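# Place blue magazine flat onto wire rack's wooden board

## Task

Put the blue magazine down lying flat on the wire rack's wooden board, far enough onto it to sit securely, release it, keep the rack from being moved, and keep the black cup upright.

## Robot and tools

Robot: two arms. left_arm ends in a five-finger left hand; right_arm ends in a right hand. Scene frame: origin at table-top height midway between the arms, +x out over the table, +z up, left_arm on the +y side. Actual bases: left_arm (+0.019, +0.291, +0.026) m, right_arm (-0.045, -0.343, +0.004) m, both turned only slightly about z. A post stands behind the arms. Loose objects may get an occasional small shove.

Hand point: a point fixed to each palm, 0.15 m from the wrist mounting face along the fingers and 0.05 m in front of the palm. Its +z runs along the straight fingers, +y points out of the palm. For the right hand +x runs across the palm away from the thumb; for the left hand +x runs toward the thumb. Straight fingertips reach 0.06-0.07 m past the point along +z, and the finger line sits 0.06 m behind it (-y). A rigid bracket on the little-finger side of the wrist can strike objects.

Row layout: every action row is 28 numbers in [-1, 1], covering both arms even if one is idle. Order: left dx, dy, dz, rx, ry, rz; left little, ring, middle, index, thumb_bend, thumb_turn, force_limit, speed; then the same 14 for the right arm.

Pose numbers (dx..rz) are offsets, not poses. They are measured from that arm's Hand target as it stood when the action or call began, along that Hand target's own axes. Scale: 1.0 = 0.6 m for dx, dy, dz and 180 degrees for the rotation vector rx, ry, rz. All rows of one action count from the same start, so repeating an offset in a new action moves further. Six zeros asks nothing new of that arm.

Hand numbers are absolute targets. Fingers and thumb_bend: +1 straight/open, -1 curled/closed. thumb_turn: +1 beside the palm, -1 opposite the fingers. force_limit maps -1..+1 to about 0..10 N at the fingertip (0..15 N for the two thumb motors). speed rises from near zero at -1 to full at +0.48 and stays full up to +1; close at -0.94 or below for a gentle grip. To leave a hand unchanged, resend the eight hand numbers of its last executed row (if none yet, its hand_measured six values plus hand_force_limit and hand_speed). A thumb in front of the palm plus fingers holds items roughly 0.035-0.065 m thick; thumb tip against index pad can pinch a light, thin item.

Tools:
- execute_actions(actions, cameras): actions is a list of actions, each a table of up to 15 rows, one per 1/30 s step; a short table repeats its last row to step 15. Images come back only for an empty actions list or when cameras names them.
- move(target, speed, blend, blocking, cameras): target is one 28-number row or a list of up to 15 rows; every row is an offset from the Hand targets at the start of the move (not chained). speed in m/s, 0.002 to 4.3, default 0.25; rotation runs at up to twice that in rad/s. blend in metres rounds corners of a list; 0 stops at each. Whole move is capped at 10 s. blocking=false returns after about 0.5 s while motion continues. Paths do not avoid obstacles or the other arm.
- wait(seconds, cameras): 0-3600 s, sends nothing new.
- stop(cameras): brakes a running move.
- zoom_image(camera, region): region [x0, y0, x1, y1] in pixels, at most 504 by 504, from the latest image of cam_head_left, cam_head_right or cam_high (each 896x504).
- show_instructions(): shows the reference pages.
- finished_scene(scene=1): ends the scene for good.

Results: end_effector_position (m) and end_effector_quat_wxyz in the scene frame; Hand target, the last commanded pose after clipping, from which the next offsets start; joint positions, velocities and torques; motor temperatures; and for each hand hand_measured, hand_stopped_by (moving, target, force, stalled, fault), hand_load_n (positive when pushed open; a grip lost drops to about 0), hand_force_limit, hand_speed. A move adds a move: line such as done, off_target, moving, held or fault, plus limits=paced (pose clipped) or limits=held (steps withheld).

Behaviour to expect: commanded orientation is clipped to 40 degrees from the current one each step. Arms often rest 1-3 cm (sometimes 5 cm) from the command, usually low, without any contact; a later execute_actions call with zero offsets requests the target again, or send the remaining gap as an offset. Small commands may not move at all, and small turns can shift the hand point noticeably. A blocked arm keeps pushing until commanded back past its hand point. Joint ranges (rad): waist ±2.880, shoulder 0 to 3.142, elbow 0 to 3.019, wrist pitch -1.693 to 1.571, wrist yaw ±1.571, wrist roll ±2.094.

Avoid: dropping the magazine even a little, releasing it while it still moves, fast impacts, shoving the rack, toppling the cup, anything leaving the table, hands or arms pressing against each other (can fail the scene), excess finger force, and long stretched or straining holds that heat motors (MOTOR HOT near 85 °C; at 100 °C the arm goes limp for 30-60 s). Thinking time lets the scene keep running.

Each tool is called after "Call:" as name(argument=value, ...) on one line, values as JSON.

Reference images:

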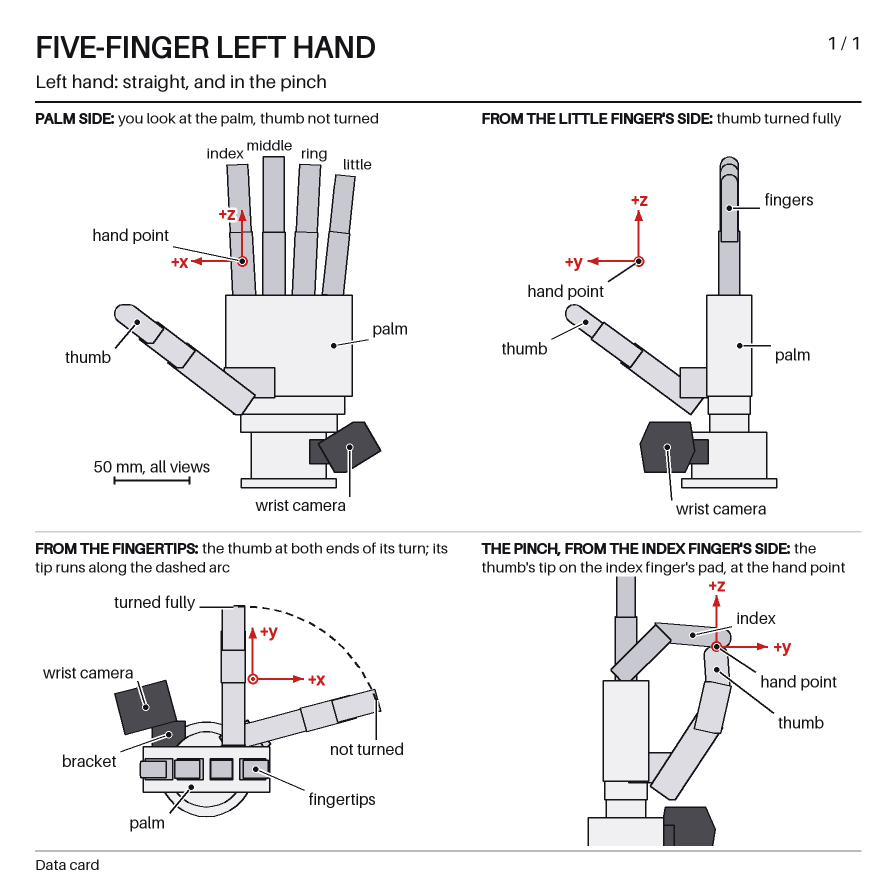

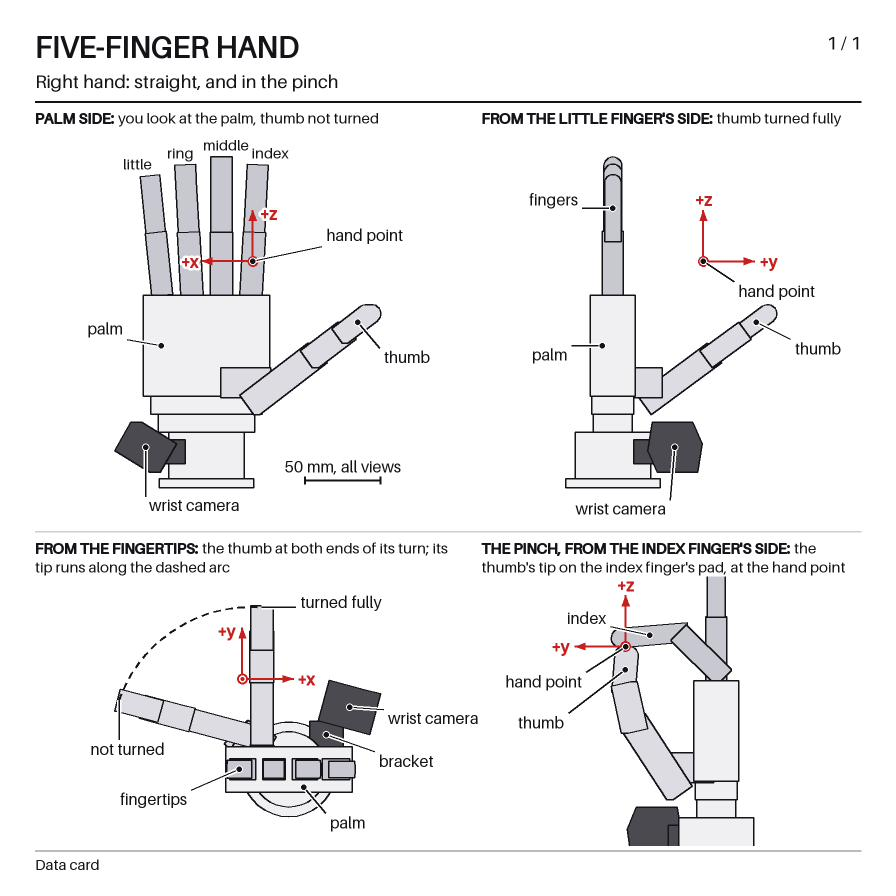

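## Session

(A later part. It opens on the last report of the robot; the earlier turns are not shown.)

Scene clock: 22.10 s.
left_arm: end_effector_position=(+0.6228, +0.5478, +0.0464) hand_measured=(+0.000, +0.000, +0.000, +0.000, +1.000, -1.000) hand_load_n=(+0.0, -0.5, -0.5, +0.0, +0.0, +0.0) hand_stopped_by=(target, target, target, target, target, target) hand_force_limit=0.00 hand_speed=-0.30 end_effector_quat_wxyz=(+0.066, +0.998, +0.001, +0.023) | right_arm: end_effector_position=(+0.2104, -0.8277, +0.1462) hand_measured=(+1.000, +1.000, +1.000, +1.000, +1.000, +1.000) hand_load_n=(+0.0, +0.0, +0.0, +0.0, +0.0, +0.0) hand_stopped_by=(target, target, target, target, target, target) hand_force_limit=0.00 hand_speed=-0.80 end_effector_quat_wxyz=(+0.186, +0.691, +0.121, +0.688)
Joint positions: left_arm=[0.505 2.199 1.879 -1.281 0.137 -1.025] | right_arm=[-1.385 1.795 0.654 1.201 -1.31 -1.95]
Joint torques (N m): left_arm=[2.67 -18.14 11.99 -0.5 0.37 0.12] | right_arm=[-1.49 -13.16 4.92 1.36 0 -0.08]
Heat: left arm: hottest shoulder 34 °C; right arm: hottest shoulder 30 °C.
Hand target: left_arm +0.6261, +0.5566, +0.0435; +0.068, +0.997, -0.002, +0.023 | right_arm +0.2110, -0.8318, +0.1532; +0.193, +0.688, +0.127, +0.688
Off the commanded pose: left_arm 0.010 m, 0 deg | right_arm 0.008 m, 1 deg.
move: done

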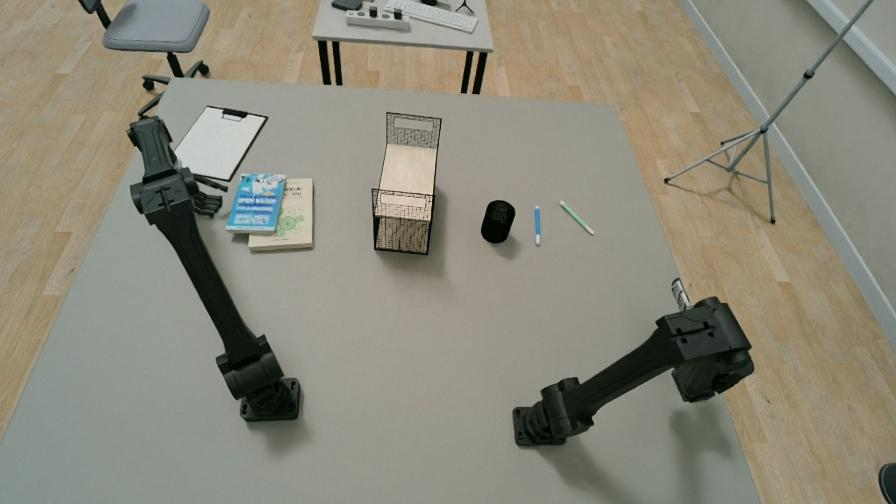

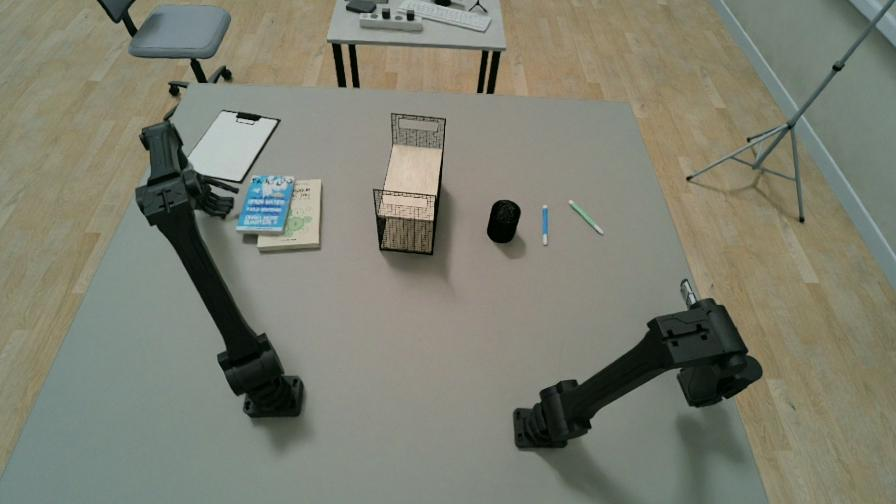

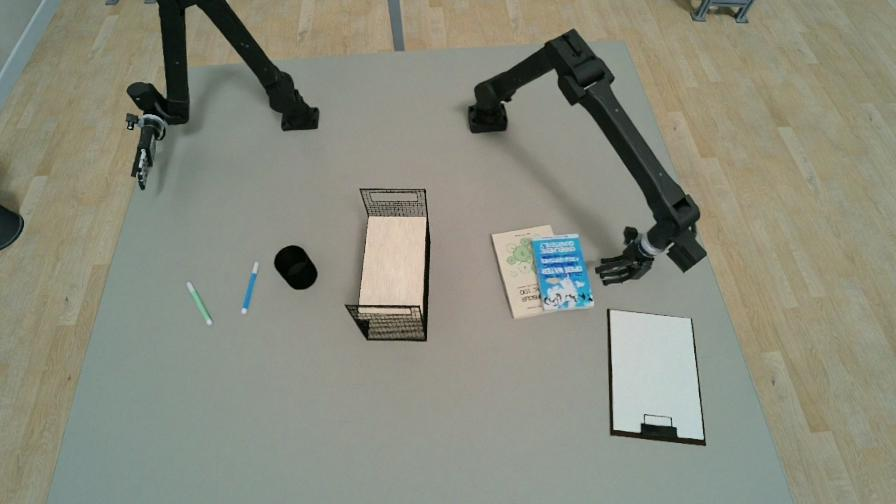

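Call:
move(target=[-0.0197,0.0237,0.0127,0,0,0,0,0,0,0,1,-1,0,-0.3,0,0,0,0,0,0,1,1,1,1,1,1,0,-0.8], speed=0.08, cameras=["all"])

Call:
zoom_image(camera="cam_high", region=[570, 240, 650, 300])

Call:
zoom_image(camera="cam_head_right", region=[190, 160, 260, 230])

Scene clock: 23.57 s.
left_arm: end_effector_position=(+0.6188, +0.5450, +0.0453) hand_measured=(+0.000, +0.000, +0.000, +0.000, +1.000, -1.000) hand_load_n=(+0.0, -2.0, -1.5, +0.0, +0.0, +0.0) hand_stopped_by=(target, target, target, target, target, target) hand_force_limit=0.00 hand_speed=-0.30 end_effector_quat_wxyz=(+0.065, +0.997, +0.001, +0.029) | right_arm: end_effector_position=(+0.2104, -0.8277, +0.1462) hand_measured=(+1.000, +1.000, +1.000, +1.000, +1.000, +1.000) hand_load_n=(+0.0, +0.0, +0.0, +0.0, +0.5, +0.0) hand_stopped_by=(target, target, target, target, target, target) hand_force_limit=0.00 hand_speed=-0.80 end_effector_quat_wxyz=(+0.186, +0.691, +0.121, +0.688)
Joint positions: left_arm=[0.505 2.178 1.838 -1.249 0.141 -1.025] | right_arm=[-1.385 1.795 0.654 1.201 -1.31 -1.95]
Joint torques (N m): left_arm=[1.44 -18.96 7.6 0.2 0.12 0.06] | right_arm=[-1.44 -13.22 4.93 1.39 0 -0.09]
Motor temperatures (°C): left_arm=[29 35 30 25 26 22] | right_arm=[25 30 24 22 24 22]
Heat: left arm: hottest shoulder 35 °C; right arm: hottest shoulder 30 °C.
Hand target: left_arm +0.6143, +0.5416, +0.0372; +0.068, +0.997, -0.002, +0.023 | right_arm +0.2110, -0.8318, +0.1532; +0.193, +0.688, +0.127, +0.688
Off the commanded pose: left_arm 0.010 m, 1 deg | right_arm 0.008 m, 1 deg.
move: done

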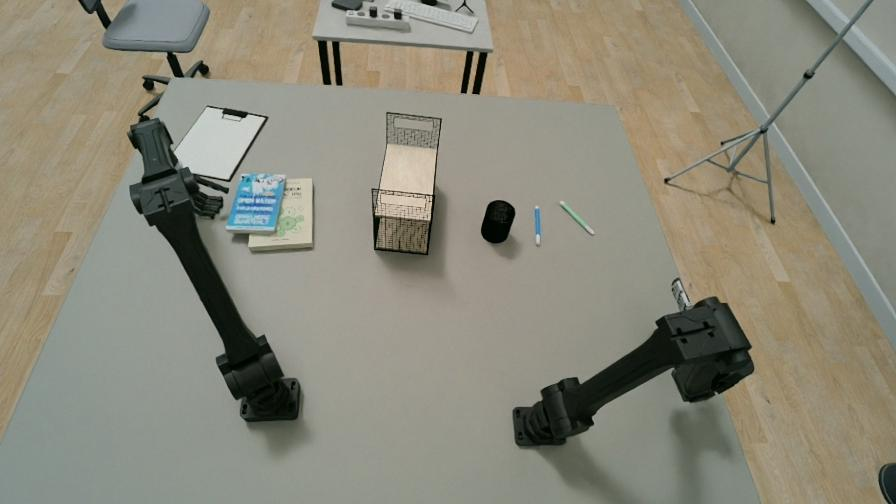

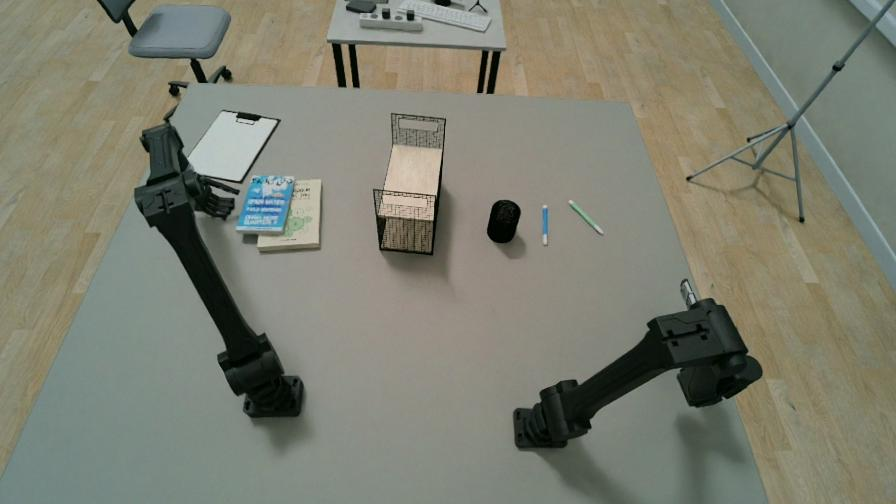

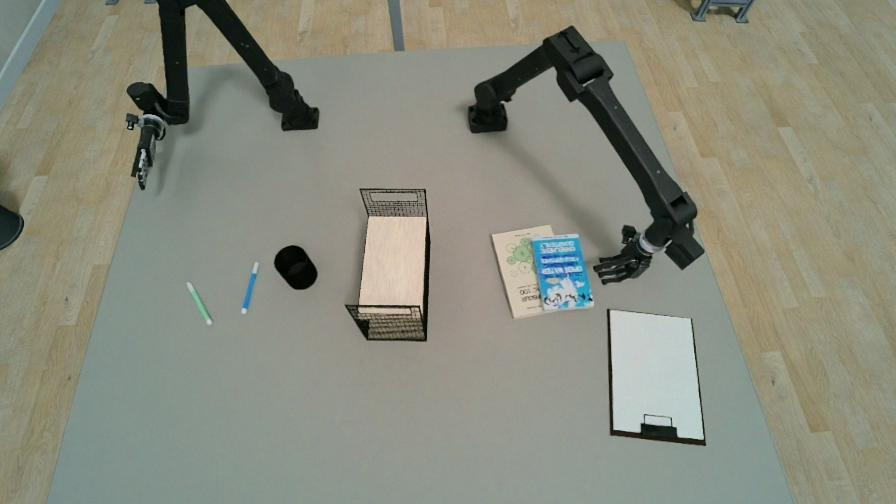

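Scaled by 6.300 from the camera's image (finer frame: 1280x720).

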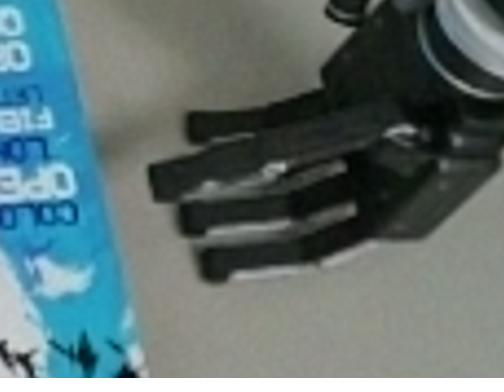

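Scaled by 7.200 from the camera's image (finer frame: 1280x720).

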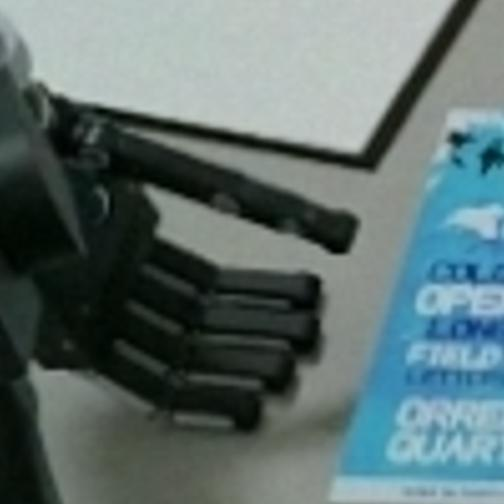

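Call:
move(target=[0,0,0,0,-0.0155,0,0,0,0,0,1,-1,0,-0.3,0,0,0,0,0,0,1,1,1,1,1,1,0,-0.8], speed=0.08)

Scene clock: 24.77 s.
left_arm: end_effector_position=(+0.6087, +0.5428, +0.0448) hand_measured=(+0.000, +0.000, +0.000, +0.000, +1.000, -1.000) hand_load_n=(+0.0, +0.0, -1.5, -0.5, +0.0, +0.0) hand_stopped_by=(target, target, target, target, target, target) hand_force_limit=0.00 hand_speed=-0.30 end_effector_quat_wxyz=(+0.068, +0.998, +0.002, +0.006) | right_arm: end_effector_position=(+0.2104, -0.8277, +0.1462) hand_measured=(+1.000, +1.000, +1.000, +1.000, +1.000, +1.000) hand_load_n=(+0.0, +0.0, +0.5, +0.5, +0.0, +0.0) hand_stopped_by=(target, target, target, target, target, target) hand_force_limit=0.00 hand_speed=-0.80 end_effector_quat_wxyz=(+0.186, +0.691, +0.121, +0.688)
Joint positions: left_arm=[0.505 2.181 1.845 -1.296 0.123 -1.025] | right_arm=[-1.385 1.795 0.654 1.201 -1.31 -1.95]
Joint torques (N m): left_arm=[0.85 -18.02 11.75 -0.44 -0.14 -0.01] | right_arm=[-1.38 -13.16 4.92 1.39 0.01 -0.08]
Heat: left arm: hottest shoulder 35 °C; right arm: hottest shoulder 30 °C.
Hand target: left_arm +0.6144, +0.5416, +0.0373; +0.068, +0.998, -0.004, -0.001 | right_arm +0.2110, -0.8318, +0.1532; +0.193, +0.688, +0.127, +0.688
Off the commanded pose: left_arm 0.010 m, 1 deg | right_arm 0.008 m, 1 deg.
move: done

Call:
move(target=[0,0.0637,0.002,0,0,0,0,0,0,0,1,-1,0,-0.3,0,0,0,0,0,0,1,1,1,1,1,1,0,-0.8], speed=0.06, cameras=["all"])

Call:
zoom_image(camera="cam_high", region=[550, 230, 650, 310])

Call:
zoom_image(camera="cam_head_right", region=[200, 160, 330, 260])

Scene clock: 26.33 s.
left_arm: end_effector_position=(+0.6103, +0.5132, +0.0439) hand_measured=(+0.000, +0.000, +0.000, +0.000, +1.000, -1.000) hand_load_n=(+0.0, +0.0, -2.0, -1.5, +0.0, +0.0) hand_stopped_by=(target, target, target, target, target, target) hand_force_limit=0.00 hand_speed=-0.30 end_effector_quat_wxyz=(+0.069, +0.998, -0.003, -0.001) | right_arm: end_effector_position=(+0.2104, -0.8277, +0.1462) hand_measured=(+1.000, +1.000, +1.000, +1.000, +1.000, +1.000) hand_load_n=(+0.0, +0.0, +0.0, +0.0, -0.5, +0.0) hand_stopped_by=(target, target, target, target, target, target) hand_force_limit=0.00 hand_speed=-0.80 end_effector_quat_wxyz=(+0.186, +0.691, +0.121, +0.688)
Joint positions: left_arm=[0.463 2.156 1.8 -1.284 0.121 -1.056] | right_arm=[-1.385 1.795 0.654 1.201 -1.31 -1.95]
Joint torques (N m): left_arm=[0.97 -19.49 8.01 0.29 0.08 -0.15] | right_arm=[-1.44 -13.22 4.94 1.37 0 -0.08]
Heat: left arm: hottest shoulder 35 °C; right arm: hottest shoulder 30 °C.
Hand target: left_arm +0.6141, +0.5036, +0.0413; +0.068, +0.998, -0.004, -0.001 | right_arm +0.2110, -0.8318, +0.1532; +0.193, +0.688, +0.127, +0.688
Off the commanded pose: left_arm 0.011 m, 0 deg | right_arm 0.008 m, 1 deg.
move: off_target (left_arm)

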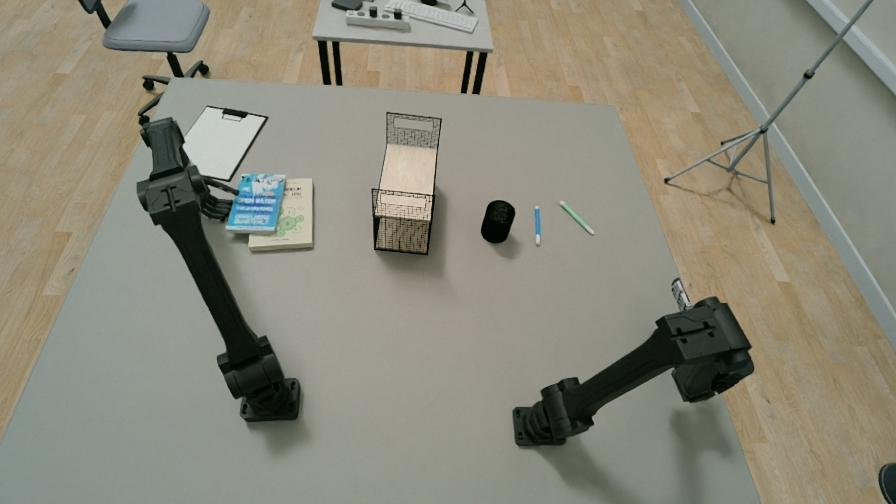

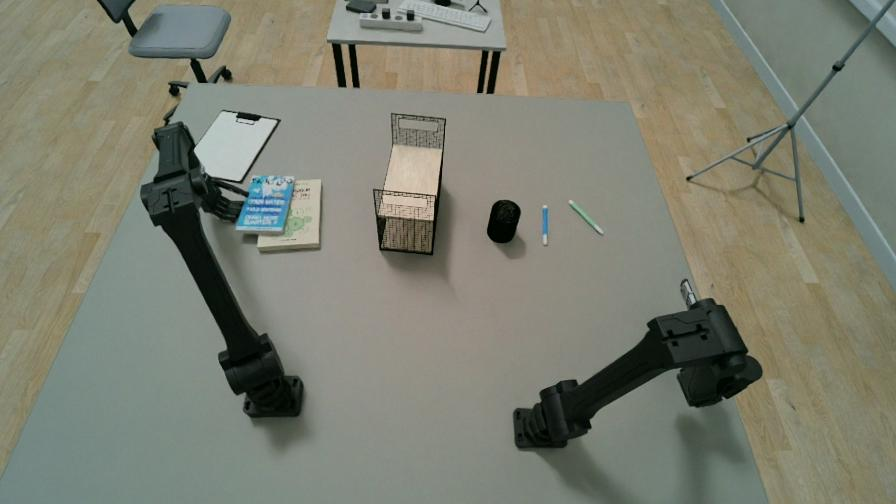

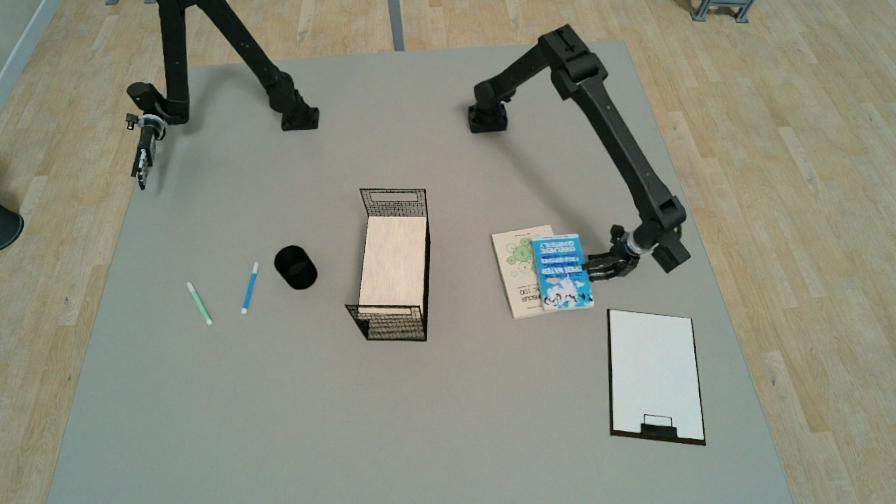

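Scaled by 5.040 from the camera's image (finer frame: 1280x720).

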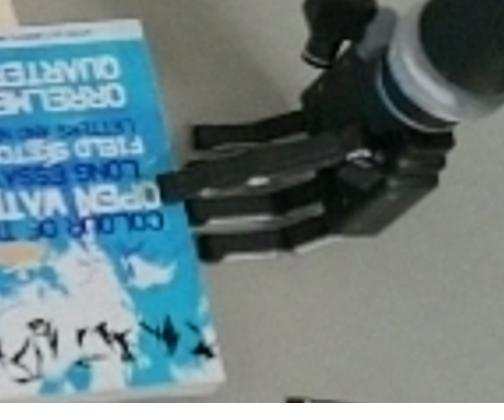

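Scaled by 3.877 from the camera's image (finer frame: 1280x720).

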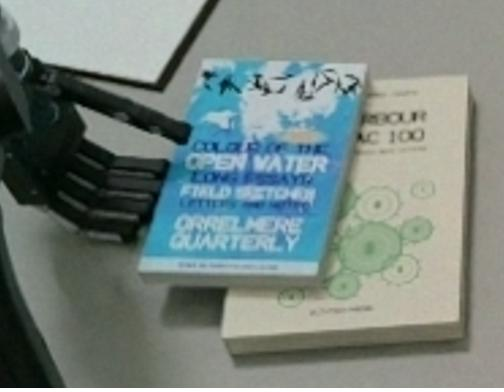

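Call:
move(target=[0,0.0425,0.0033,0,0,0,0,0,0,0,1,-1,0,-0.3,0,0,0,0,0,0,1,1,1,1,1,1,0,-0.8], speed=0.06, cameras=["all"])

Call:
zoom_image(camera="cam_high", region=[540, 230, 640, 310])

Call:
zoom_image(camera="cam_head_right", region=[200, 160, 330, 260])

Scene clock: 27.57 s.
left_arm: end_effector_position=(+0.6102, +0.4874, +0.0438) hand_measured=(+0.000, +0.000, +0.000, +0.000, +1.000, -1.000) hand_load_n=(+0.0, +0.0, -2.0, -1.0, +0.0, +0.0) hand_stopped_by=(target, target, target, target, target, target) hand_force_limit=0.00 hand_speed=-0.30 end_effector_quat_wxyz=(+0.069, +0.998, -0.004, -0.002) | right_arm: end_effector_position=(+0.2104, -0.8277, +0.1462) hand_measured=(+1.000, +1.000, +1.000, +1.000, +1.000, +1.000) hand_load_n=(+0.0, +0.0, +0.0, +0.0, +0.0, -0.5) hand_stopped_by=(target, target, target, target, target, target) hand_force_limit=0.00 hand_speed=-0.80 end_effector_quat_wxyz=(+0.186, +0.691, +0.121, +0.688)
Joint positions: left_arm=[0.426 2.125 1.747 -1.26 0.121 -1.092] | right_arm=[-1.385 1.795 0.654 1.201 -1.31 -1.95]
Joint torques (N m): left_arm=[0.26 -19.37 7.77 0.25 0.18 -0.19] | right_arm=[-1.49 -13.22 4.96 1.39 0 -0.08]
Heat: left arm: hottest shoulder 35 °C; right arm: hottest shoulder 30 °C.
Hand target: left_arm +0.6140, +0.4780, +0.0429; +0.068, +0.998, -0.004, -0.001 | right_arm +0.2110, -0.8318, +0.1532; +0.193, +0.688, +0.127, +0.688
Off the commanded pose: left_arm 0.010 m, 0 deg | right_arm 0.008 m, 1 deg.
move: done

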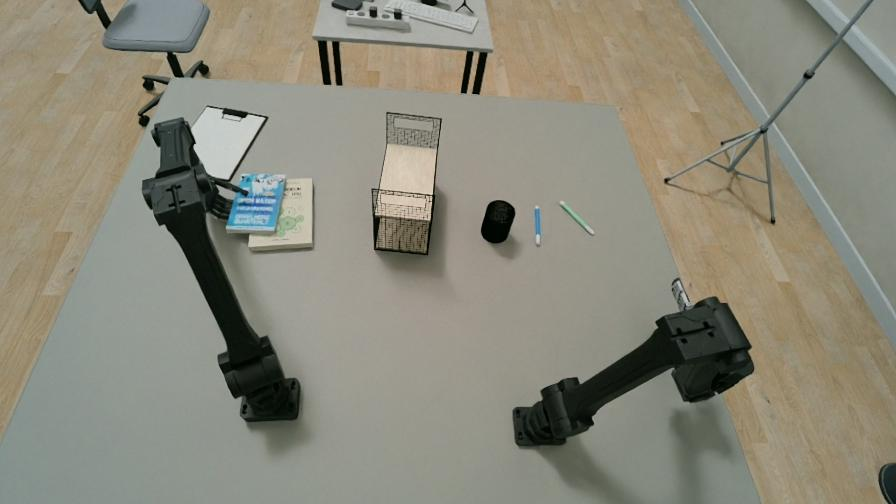

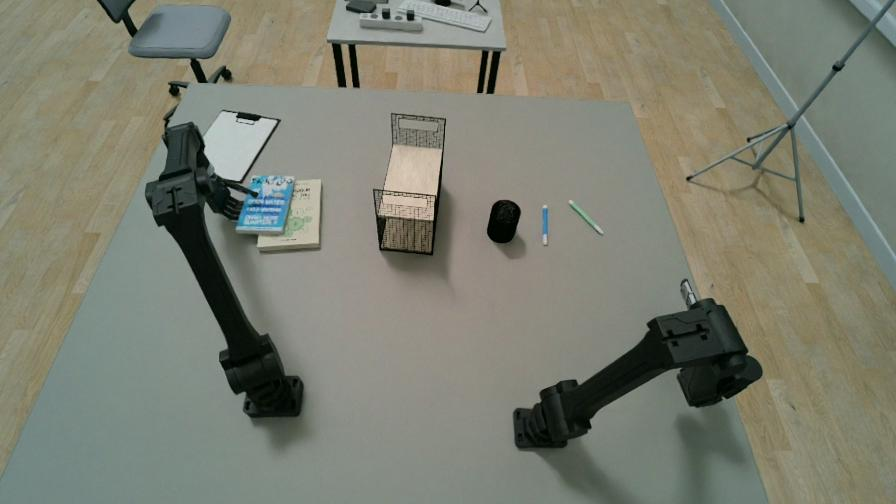

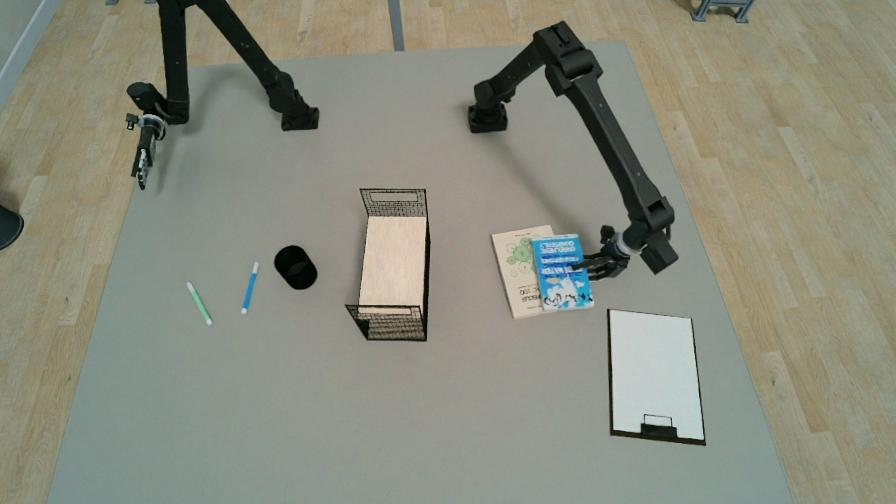

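Scaled by 5.040 from the camera's image (finer frame: 1280x720).

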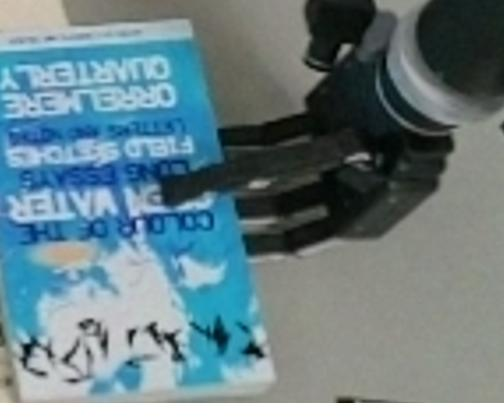

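Scaled by 3.877 from the camera's image (finer frame: 1280x720).

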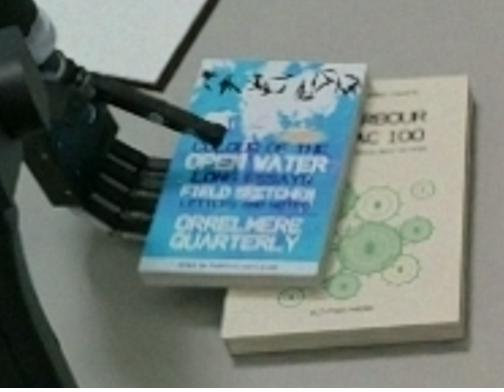

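Call:
move(target=[0,0.0215,0.003,0,0,0,0,0,0,0,1,-1,0,-0.3,0,0,0,0,0,0,1,1,1,1,1,1,0,-0.8], speed=0.06, cameras=["cam_high","cam_head_right"])

Call:
zoom_image(camera="cam_high", region=[540, 230, 640, 310])

Scene clock: 28.63 s.
left_arm: end_effector_position=(+0.6100, +0.4766, +0.0437) hand_measured=(+0.000, +0.000, +0.000, +0.000, +1.000, -1.000) hand_load_n=(+0.0, +0.0, -2.0, -1.0, +0.0, +0.0) hand_stopped_by=(target, target, target, target, target, target) hand_force_limit=0.00 hand_speed=-0.30 end_effector_quat_wxyz=(+0.068, +0.998, -0.002, -0.002) | right_arm: end_effector_position=(+0.2104, -0.8277, +0.1462) hand_measured=(+1.000, +1.000, +1.000, +1.000, +1.000, +1.000) hand_load_n=(+0.0, +0.5, -0.5, +0.0, +0.0, +0.0) hand_stopped_by=(target, target, target, target, target, target) hand_force_limit=0.00 hand_speed=-0.80 end_effector_quat_wxyz=(+0.186, +0.691, +0.121, +0.688)
Joint positions: left_arm=[0.411 2.11 1.721 -1.246 0.121 -1.112] | right_arm=[-1.385 1.795 0.654 1.201 -1.31 -1.95]
Joint torques (N m): left_arm=[-0.15 -19.08 7.88 0.32 0.2 -0.13] | right_arm=[-1.49 -13.22 4.92 1.37 0.02 -0.08]
Heat: left arm: hottest shoulder 35 °C; right arm: hottest shoulder 30 °C.
Hand target: left_arm +0.6139, +0.4650, +0.0428; +0.068, +0.998, -0.004, -0.001 | right_arm +0.2110, -0.8318, +0.1532; +0.193, +0.688, +0.127, +0.688
Off the commanded pose: left_arm 0.012 m, 0 deg | right_arm 0.008 m, 1 deg.
move: off_target (left_arm)
Images, in order (width x height): cam_head_right 896x504, cam_high 896x504.

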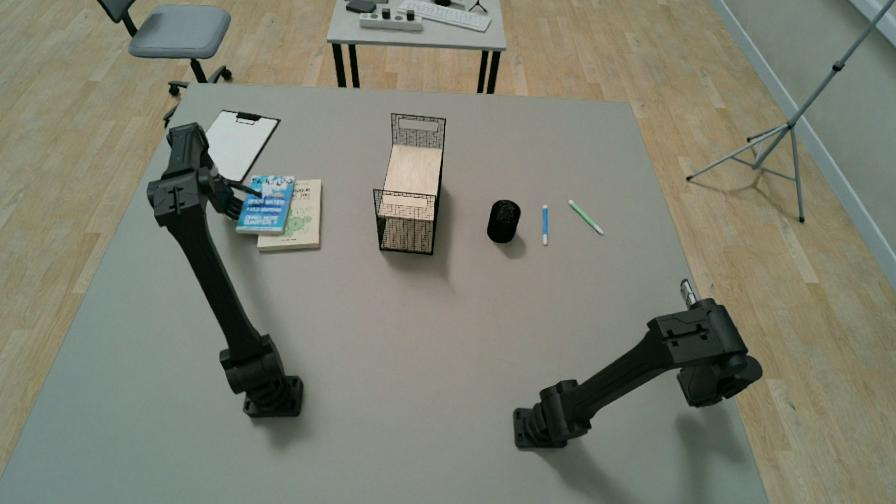

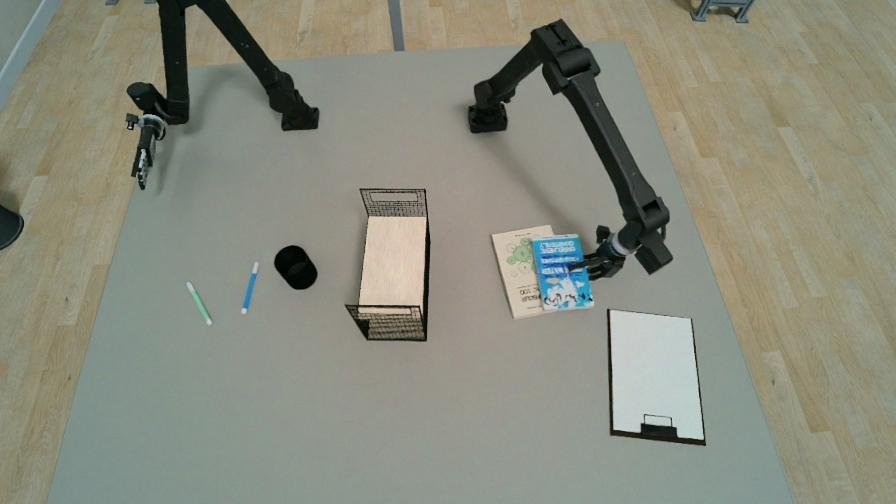

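Scaled by 5.040 from the camera's image (finer frame: 1280x720).

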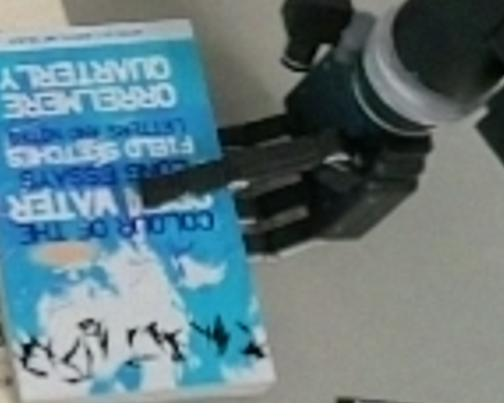

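Call:
execute_actions(actions=[[[0,0,0,0,0,0,0,0,0,0,-0.5,-1,-0.2,-0.9,0,0,0,0,0,0,1,1,1,1,1,1,0,-0.8]]])

Call:
wait(seconds=4, cameras=["cam_high","cam_head_right"])

Scene clock: 32.43 s.
left_arm: end_effector_position=(+0.6110, +0.4745, +0.0451) hand_measured=(+0.000, +0.000, +0.000, +0.000, +0.512, -1.000) hand_load_n=(+0.0, +0.0, +0.0, +0.0, +2.5, -0.5) hand_stopped_by=(target, target, target, target, moving, target) hand_force_limit=-0.20 hand_speed=-0.90 end_effector_quat_wxyz=(+0.070, +0.998, -0.002, +0.000) | right_arm: end_effector_position=(+0.2104, -0.8277, +0.1462) hand_measured=(+1.000, +1.000, +1.000, +1.000, +1.000, +1.000) hand_load_n=(+0.0, +0.0, +0.0, +0.0, +0.0, +0.0) hand_stopped_by=(target, target, target, target, target, target) hand_force_limit=0.00 hand_speed=-0.80 end_effector_quat_wxyz=(+0.186, +0.691, +0.121, +0.688)
Joint positions: left_arm=[0.408 2.109 1.721 -1.246 0.126 -1.112] | right_arm=[-1.385 1.795 0.654 1.201 -1.31 -1.95]
Joint torques (N m): left_arm=[0.73 -19.02 7.9 0.25 0.04 -0.14] | right_arm=[-1.44 -13.22 4.93 1.4 0.01 -0.09]
Heat: left arm: hottest shoulder 36 °C; right arm: hottest shoulder 30 °C.
Hand target: left_arm +0.6139, +0.4649, +0.0428; +0.068, +0.998, -0.004, -0.001 | right_arm +0.2110, -0.8318, +0.1532; +0.193, +0.688, +0.127, +0.688
Off the commanded pose: left_arm 0.010 m, 0 deg | right_arm 0.008 m, 1 deg.
not at rest: the robot was still moving 3 seconds after this call's last action.

Scene clock: 36.43 s.
left_arm: end_effector_position=(+0.6110, +0.4709, +0.0496) hand_measured=(+0.000, +0.000, +0.000, +0.000, +0.332, -1.000) hand_load_n=(+0.5, +0.0, +0.0, +0.5, +5.5, -3.0) hand_stopped_by=(target, target, target, target, force, target) hand_force_limit=-0.20 hand_speed=-0.90 end_effector_quat_wxyz=(+0.071, +0.997, -0.005, +0.002) | right_arm: end_effector_position=(+0.2104, -0.8277, +0.1462) hand_measured=(+1.000, +1.000, +1.000, +1.000, +1.000, +1.000) hand_load_n=(+0.0, +0.0, +0.0, +0.0, +0.0, +0.0) hand_stopped_by=(target, target, target, target, target, target) hand_force_limit=0.00 hand_speed=-0.80 end_effector_quat_wxyz=(+0.186, +0.691, +0.121, +0.688)
Joint positions: left_arm=[0.404 2.099 1.716 -1.246 0.129 -1.111] | right_arm=[-1.385 1.795 0.654 1.201 -1.31 -1.95]
Joint torques (N m): left_arm=[0.5 -18.2 8.4 0.27 -0.13 -0.17] | right_arm=[-1.55 -13.27 4.9 1.39 0 -0.08]
Heat: left arm: hottest shoulder 36 °C; right arm: hottest shoulder 30 °C.
Hand target: left_arm +0.6139, +0.4649, +0.0428; +0.068, +0.998, -0.004, -0.001 | right_arm +0.2110, -0.8318, +0.1532; +0.193, +0.688, +0.127, +0.688
Off the commanded pose: left_arm 0.009 m, 1 deg | right_arm 0.008 m, 1 deg.
wait: 4.00 s; at rest by 1.37 s
Images, in order (width x height): cam_head_right 896x504, cam_high 896x504.

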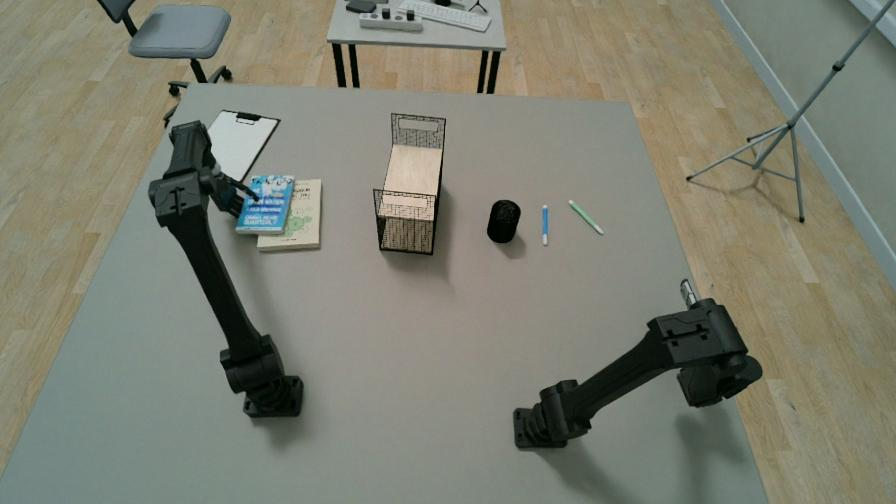

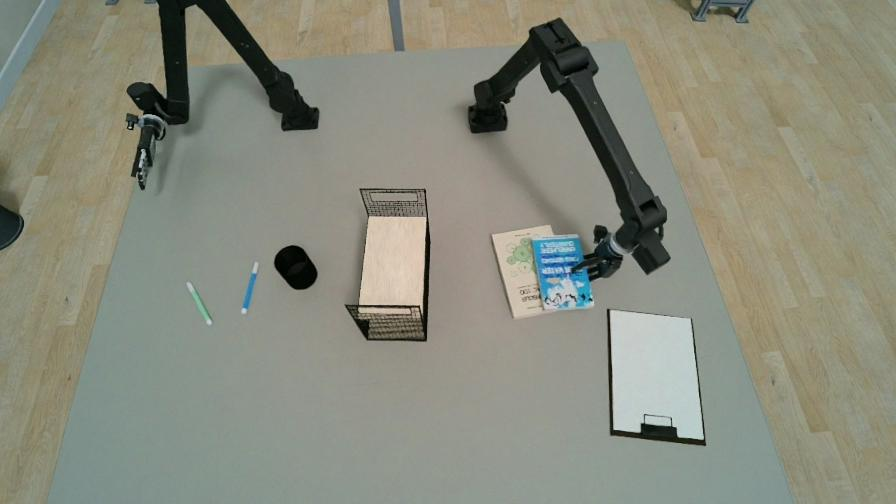

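Call:
zoom_image(camera="cam_high", region=[540, 230, 640, 310])

Call:
zoom_image(camera="cam_head_right", region=[210, 160, 300, 250])

Scaled by 5.040 from the camera's image (finer frame: 1280x720).

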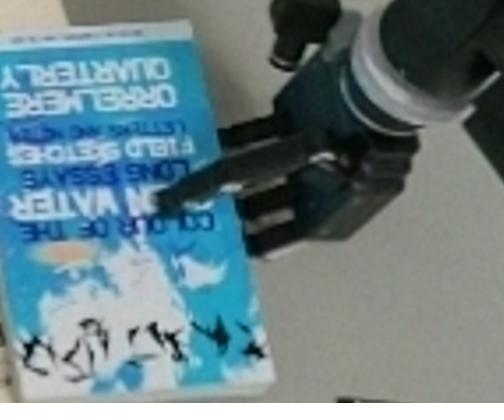

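Scaled by 5.600 from the camera's image (finer frame: 1280x720).

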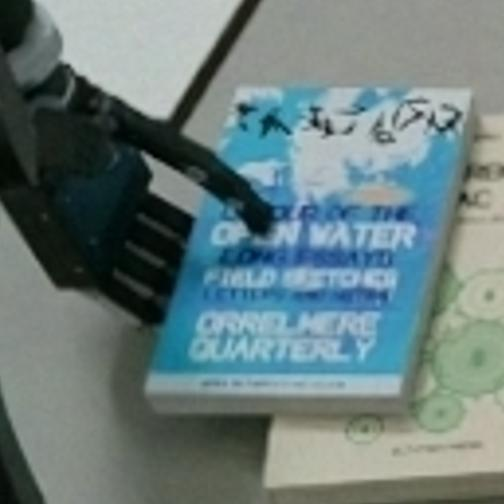

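Call:
move(target=[0,0.003,-0.0223,0,0,0,0,0,0,0,-0.5,-1,-0.2,-0.9,0,0,0,0,0,0,1,1,1,1,1,1,0,-0.8], speed=0.05, cameras=["cam_high","cam_head_right"])

Call:
zoom_image(camera="cam_high", region=[540, 230, 640, 310])

Call:
zoom_image(camera="cam_head_right", region=[210, 160, 300, 250])

Scene clock: 38.33 s.
left_arm: end_effector_position=(+0.6097, +0.4694, +0.0506) hand_measured=(+0.000, +0.000, +0.000, +0.000, +0.332, -1.000) hand_load_n=(+1.0, +0.0, +0.0, +0.0, +3.0, -0.5) hand_stopped_by=(target, target, target, target, force, target) hand_force_limit=-0.20 hand_speed=-0.90 end_effector_quat_wxyz=(+0.072, +0.997, -0.005, +0.000) | right_arm: end_effector_position=(+0.2104, -0.8277, +0.1462) hand_measured=(+1.000, +1.000, +1.000, +1.000, +1.000, +1.000) hand_load_n=(+0.0, +0.0, +0.0, +0.0, +0.0, +0.0) hand_stopped_by=(target, target, target, target, target, target) hand_force_limit=0.00 hand_speed=-0.80 end_effector_quat_wxyz=(+0.186, +0.691, +0.121, +0.688)
Joint positions: left_arm=[0.403 2.097 1.716 -1.253 0.13 -1.111] | right_arm=[-1.385 1.795 0.654 1.201 -1.31 -1.95]
Joint torques (N m): left_arm=[0.56 -19.08 9.63 -0.36 -0.1 -0.19] | right_arm=[-1.49 -13.16 4.93 1.37 0.01 -0.08]
Heat: left arm: hottest shoulder 36 °C; right arm: hottest shoulder 30 °C.
Hand target: left_arm +0.6139, +0.4650, +0.0563; +0.068, +0.998, -0.004, -0.001 | right_arm +0.2110, -0.8318, +0.1532; +0.193, +0.688, +0.127, +0.688
Off the commanded pose: left_arm 0.008 m, 1 deg | right_arm 0.008 m, 1 deg.
move: done
Images, in order (width x height): cam_head_right 896x504, cam_high 896x504.

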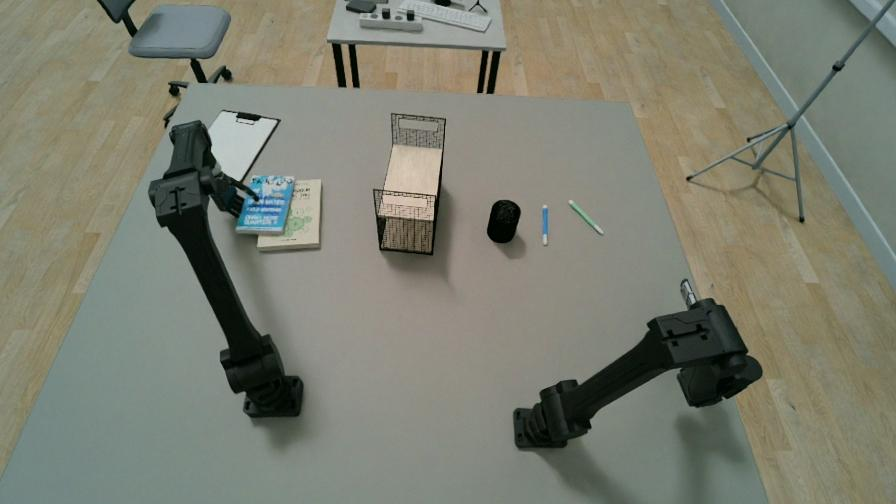

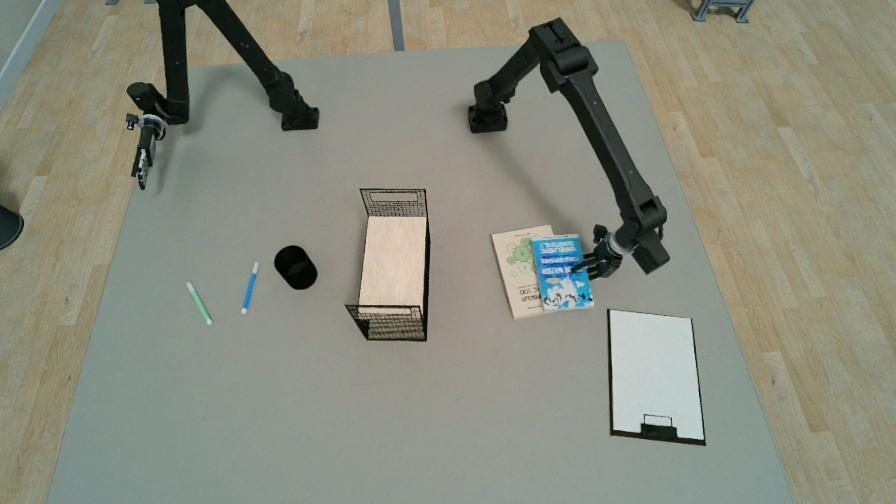

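Scaled by 5.040 from the camera's image (finer frame: 1280x720).

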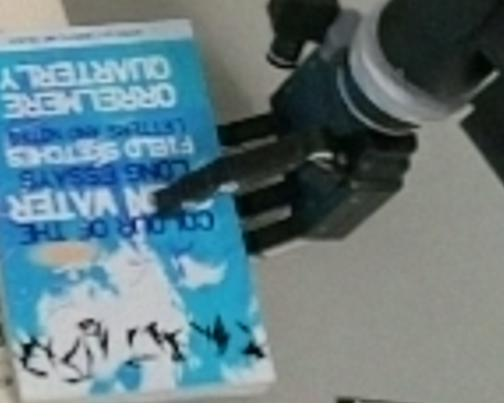

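Scaled by 5.600 from the camera's image (finer frame: 1280x720).

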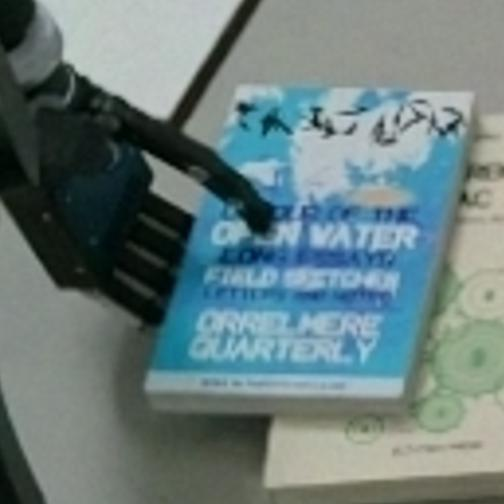

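Call:
move(target=[0,0.0025,-0.018,0,0,0,0,0,0,0,-0.5,-1,-0.2,-0.9,0,0,0,0,0,0,1,1,1,1,1,1,0,-0.8], speed=0.05, cameras=["cam_high","cam_head_right"])

Call:
zoom_image(camera="cam_high", region=[540, 230, 640, 310])

Call:
zoom_image(camera="cam_head_right", region=[210, 160, 300, 250])

Scene clock: 39.27 s.
left_arm: end_effector_position=(+0.6069, +0.4681, +0.0510) hand_measured=(+0.000, +0.000, +0.000, +0.000, +0.332, -1.000) hand_load_n=(+2.5, +0.5, +0.0, +0.5, +2.0, +0.0) hand_stopped_by=(target, target, target, target, force, target) hand_force_limit=-0.20 hand_speed=-0.90 end_effector_quat_wxyz=(+0.075, +0.997, -0.002, -0.007) | right_arm: end_effector_position=(+0.2104, -0.8277, +0.1462) hand_measured=(+1.000, +1.000, +1.000, +1.000, +1.000, +1.000) hand_load_n=(+0.0, +0.5, +0.0, +0.0, +0.5, +0.0) hand_stopped_by=(target, target, target, target, target, target) hand_force_limit=0.00 hand_speed=-0.80 end_effector_quat_wxyz=(+0.186, +0.691, +0.121, +0.688)
Joint positions: left_arm=[0.403 2.097 1.716 -1.267 0.13 -1.118] | right_arm=[-1.385 1.795 0.654 1.201 -1.31 -1.95]
Joint torques (N m): left_arm=[0.03 -20.19 10.56 -0.98 -0.12 -0.14] | right_arm=[-1.55 -13.22 4.93 1.37 0 -0.08]
Heat: left arm: hottest shoulder 36 °C; right arm: hottest shoulder 30 °C.
Hand target: left_arm +0.6139, +0.4650, +0.0672; +0.068, +0.998, -0.004, -0.001 | right_arm +0.2110, -0.8318, +0.1532; +0.193, +0.688, +0.127, +0.688
Off the commanded pose: left_arm 0.018 m, 1 deg | right_arm 0.008 m, 1 deg.
move: off_target (left_arm)
Images, in order (width x height): cam_head_right 896x504, cam_high 896x504.

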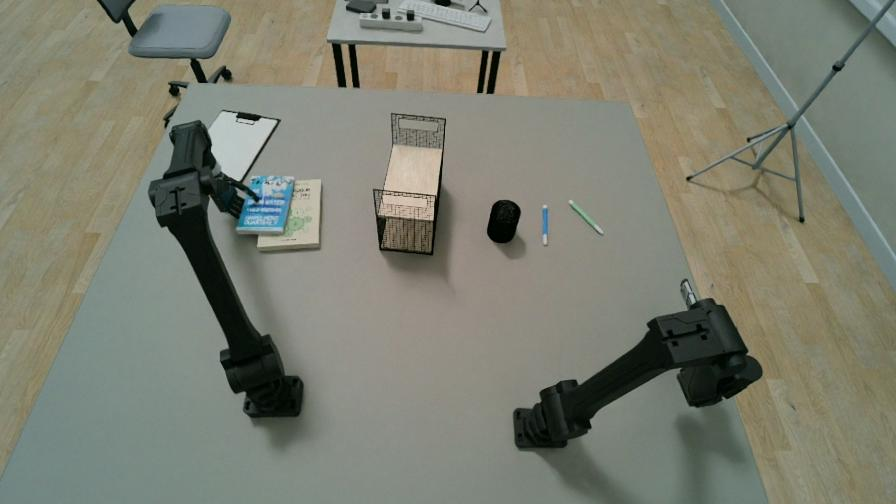

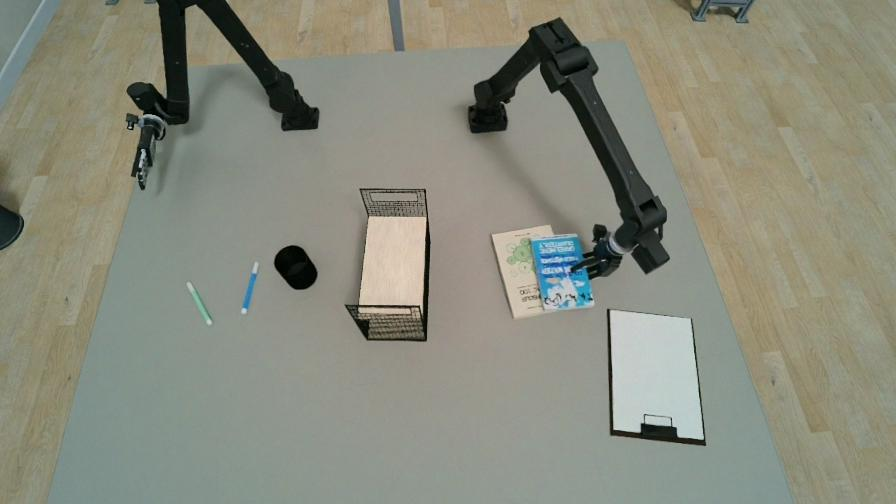

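Scaled by 5.040 from the camera's image (finer frame: 1280x720).

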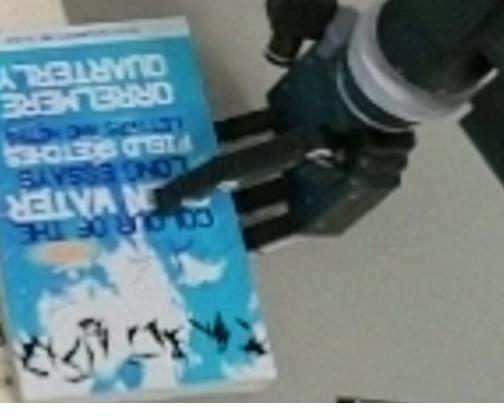

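Scaled by 5.600 from the camera's image (finer frame: 1280x720).

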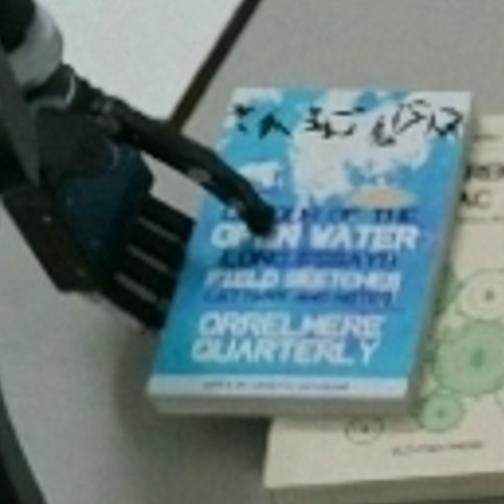

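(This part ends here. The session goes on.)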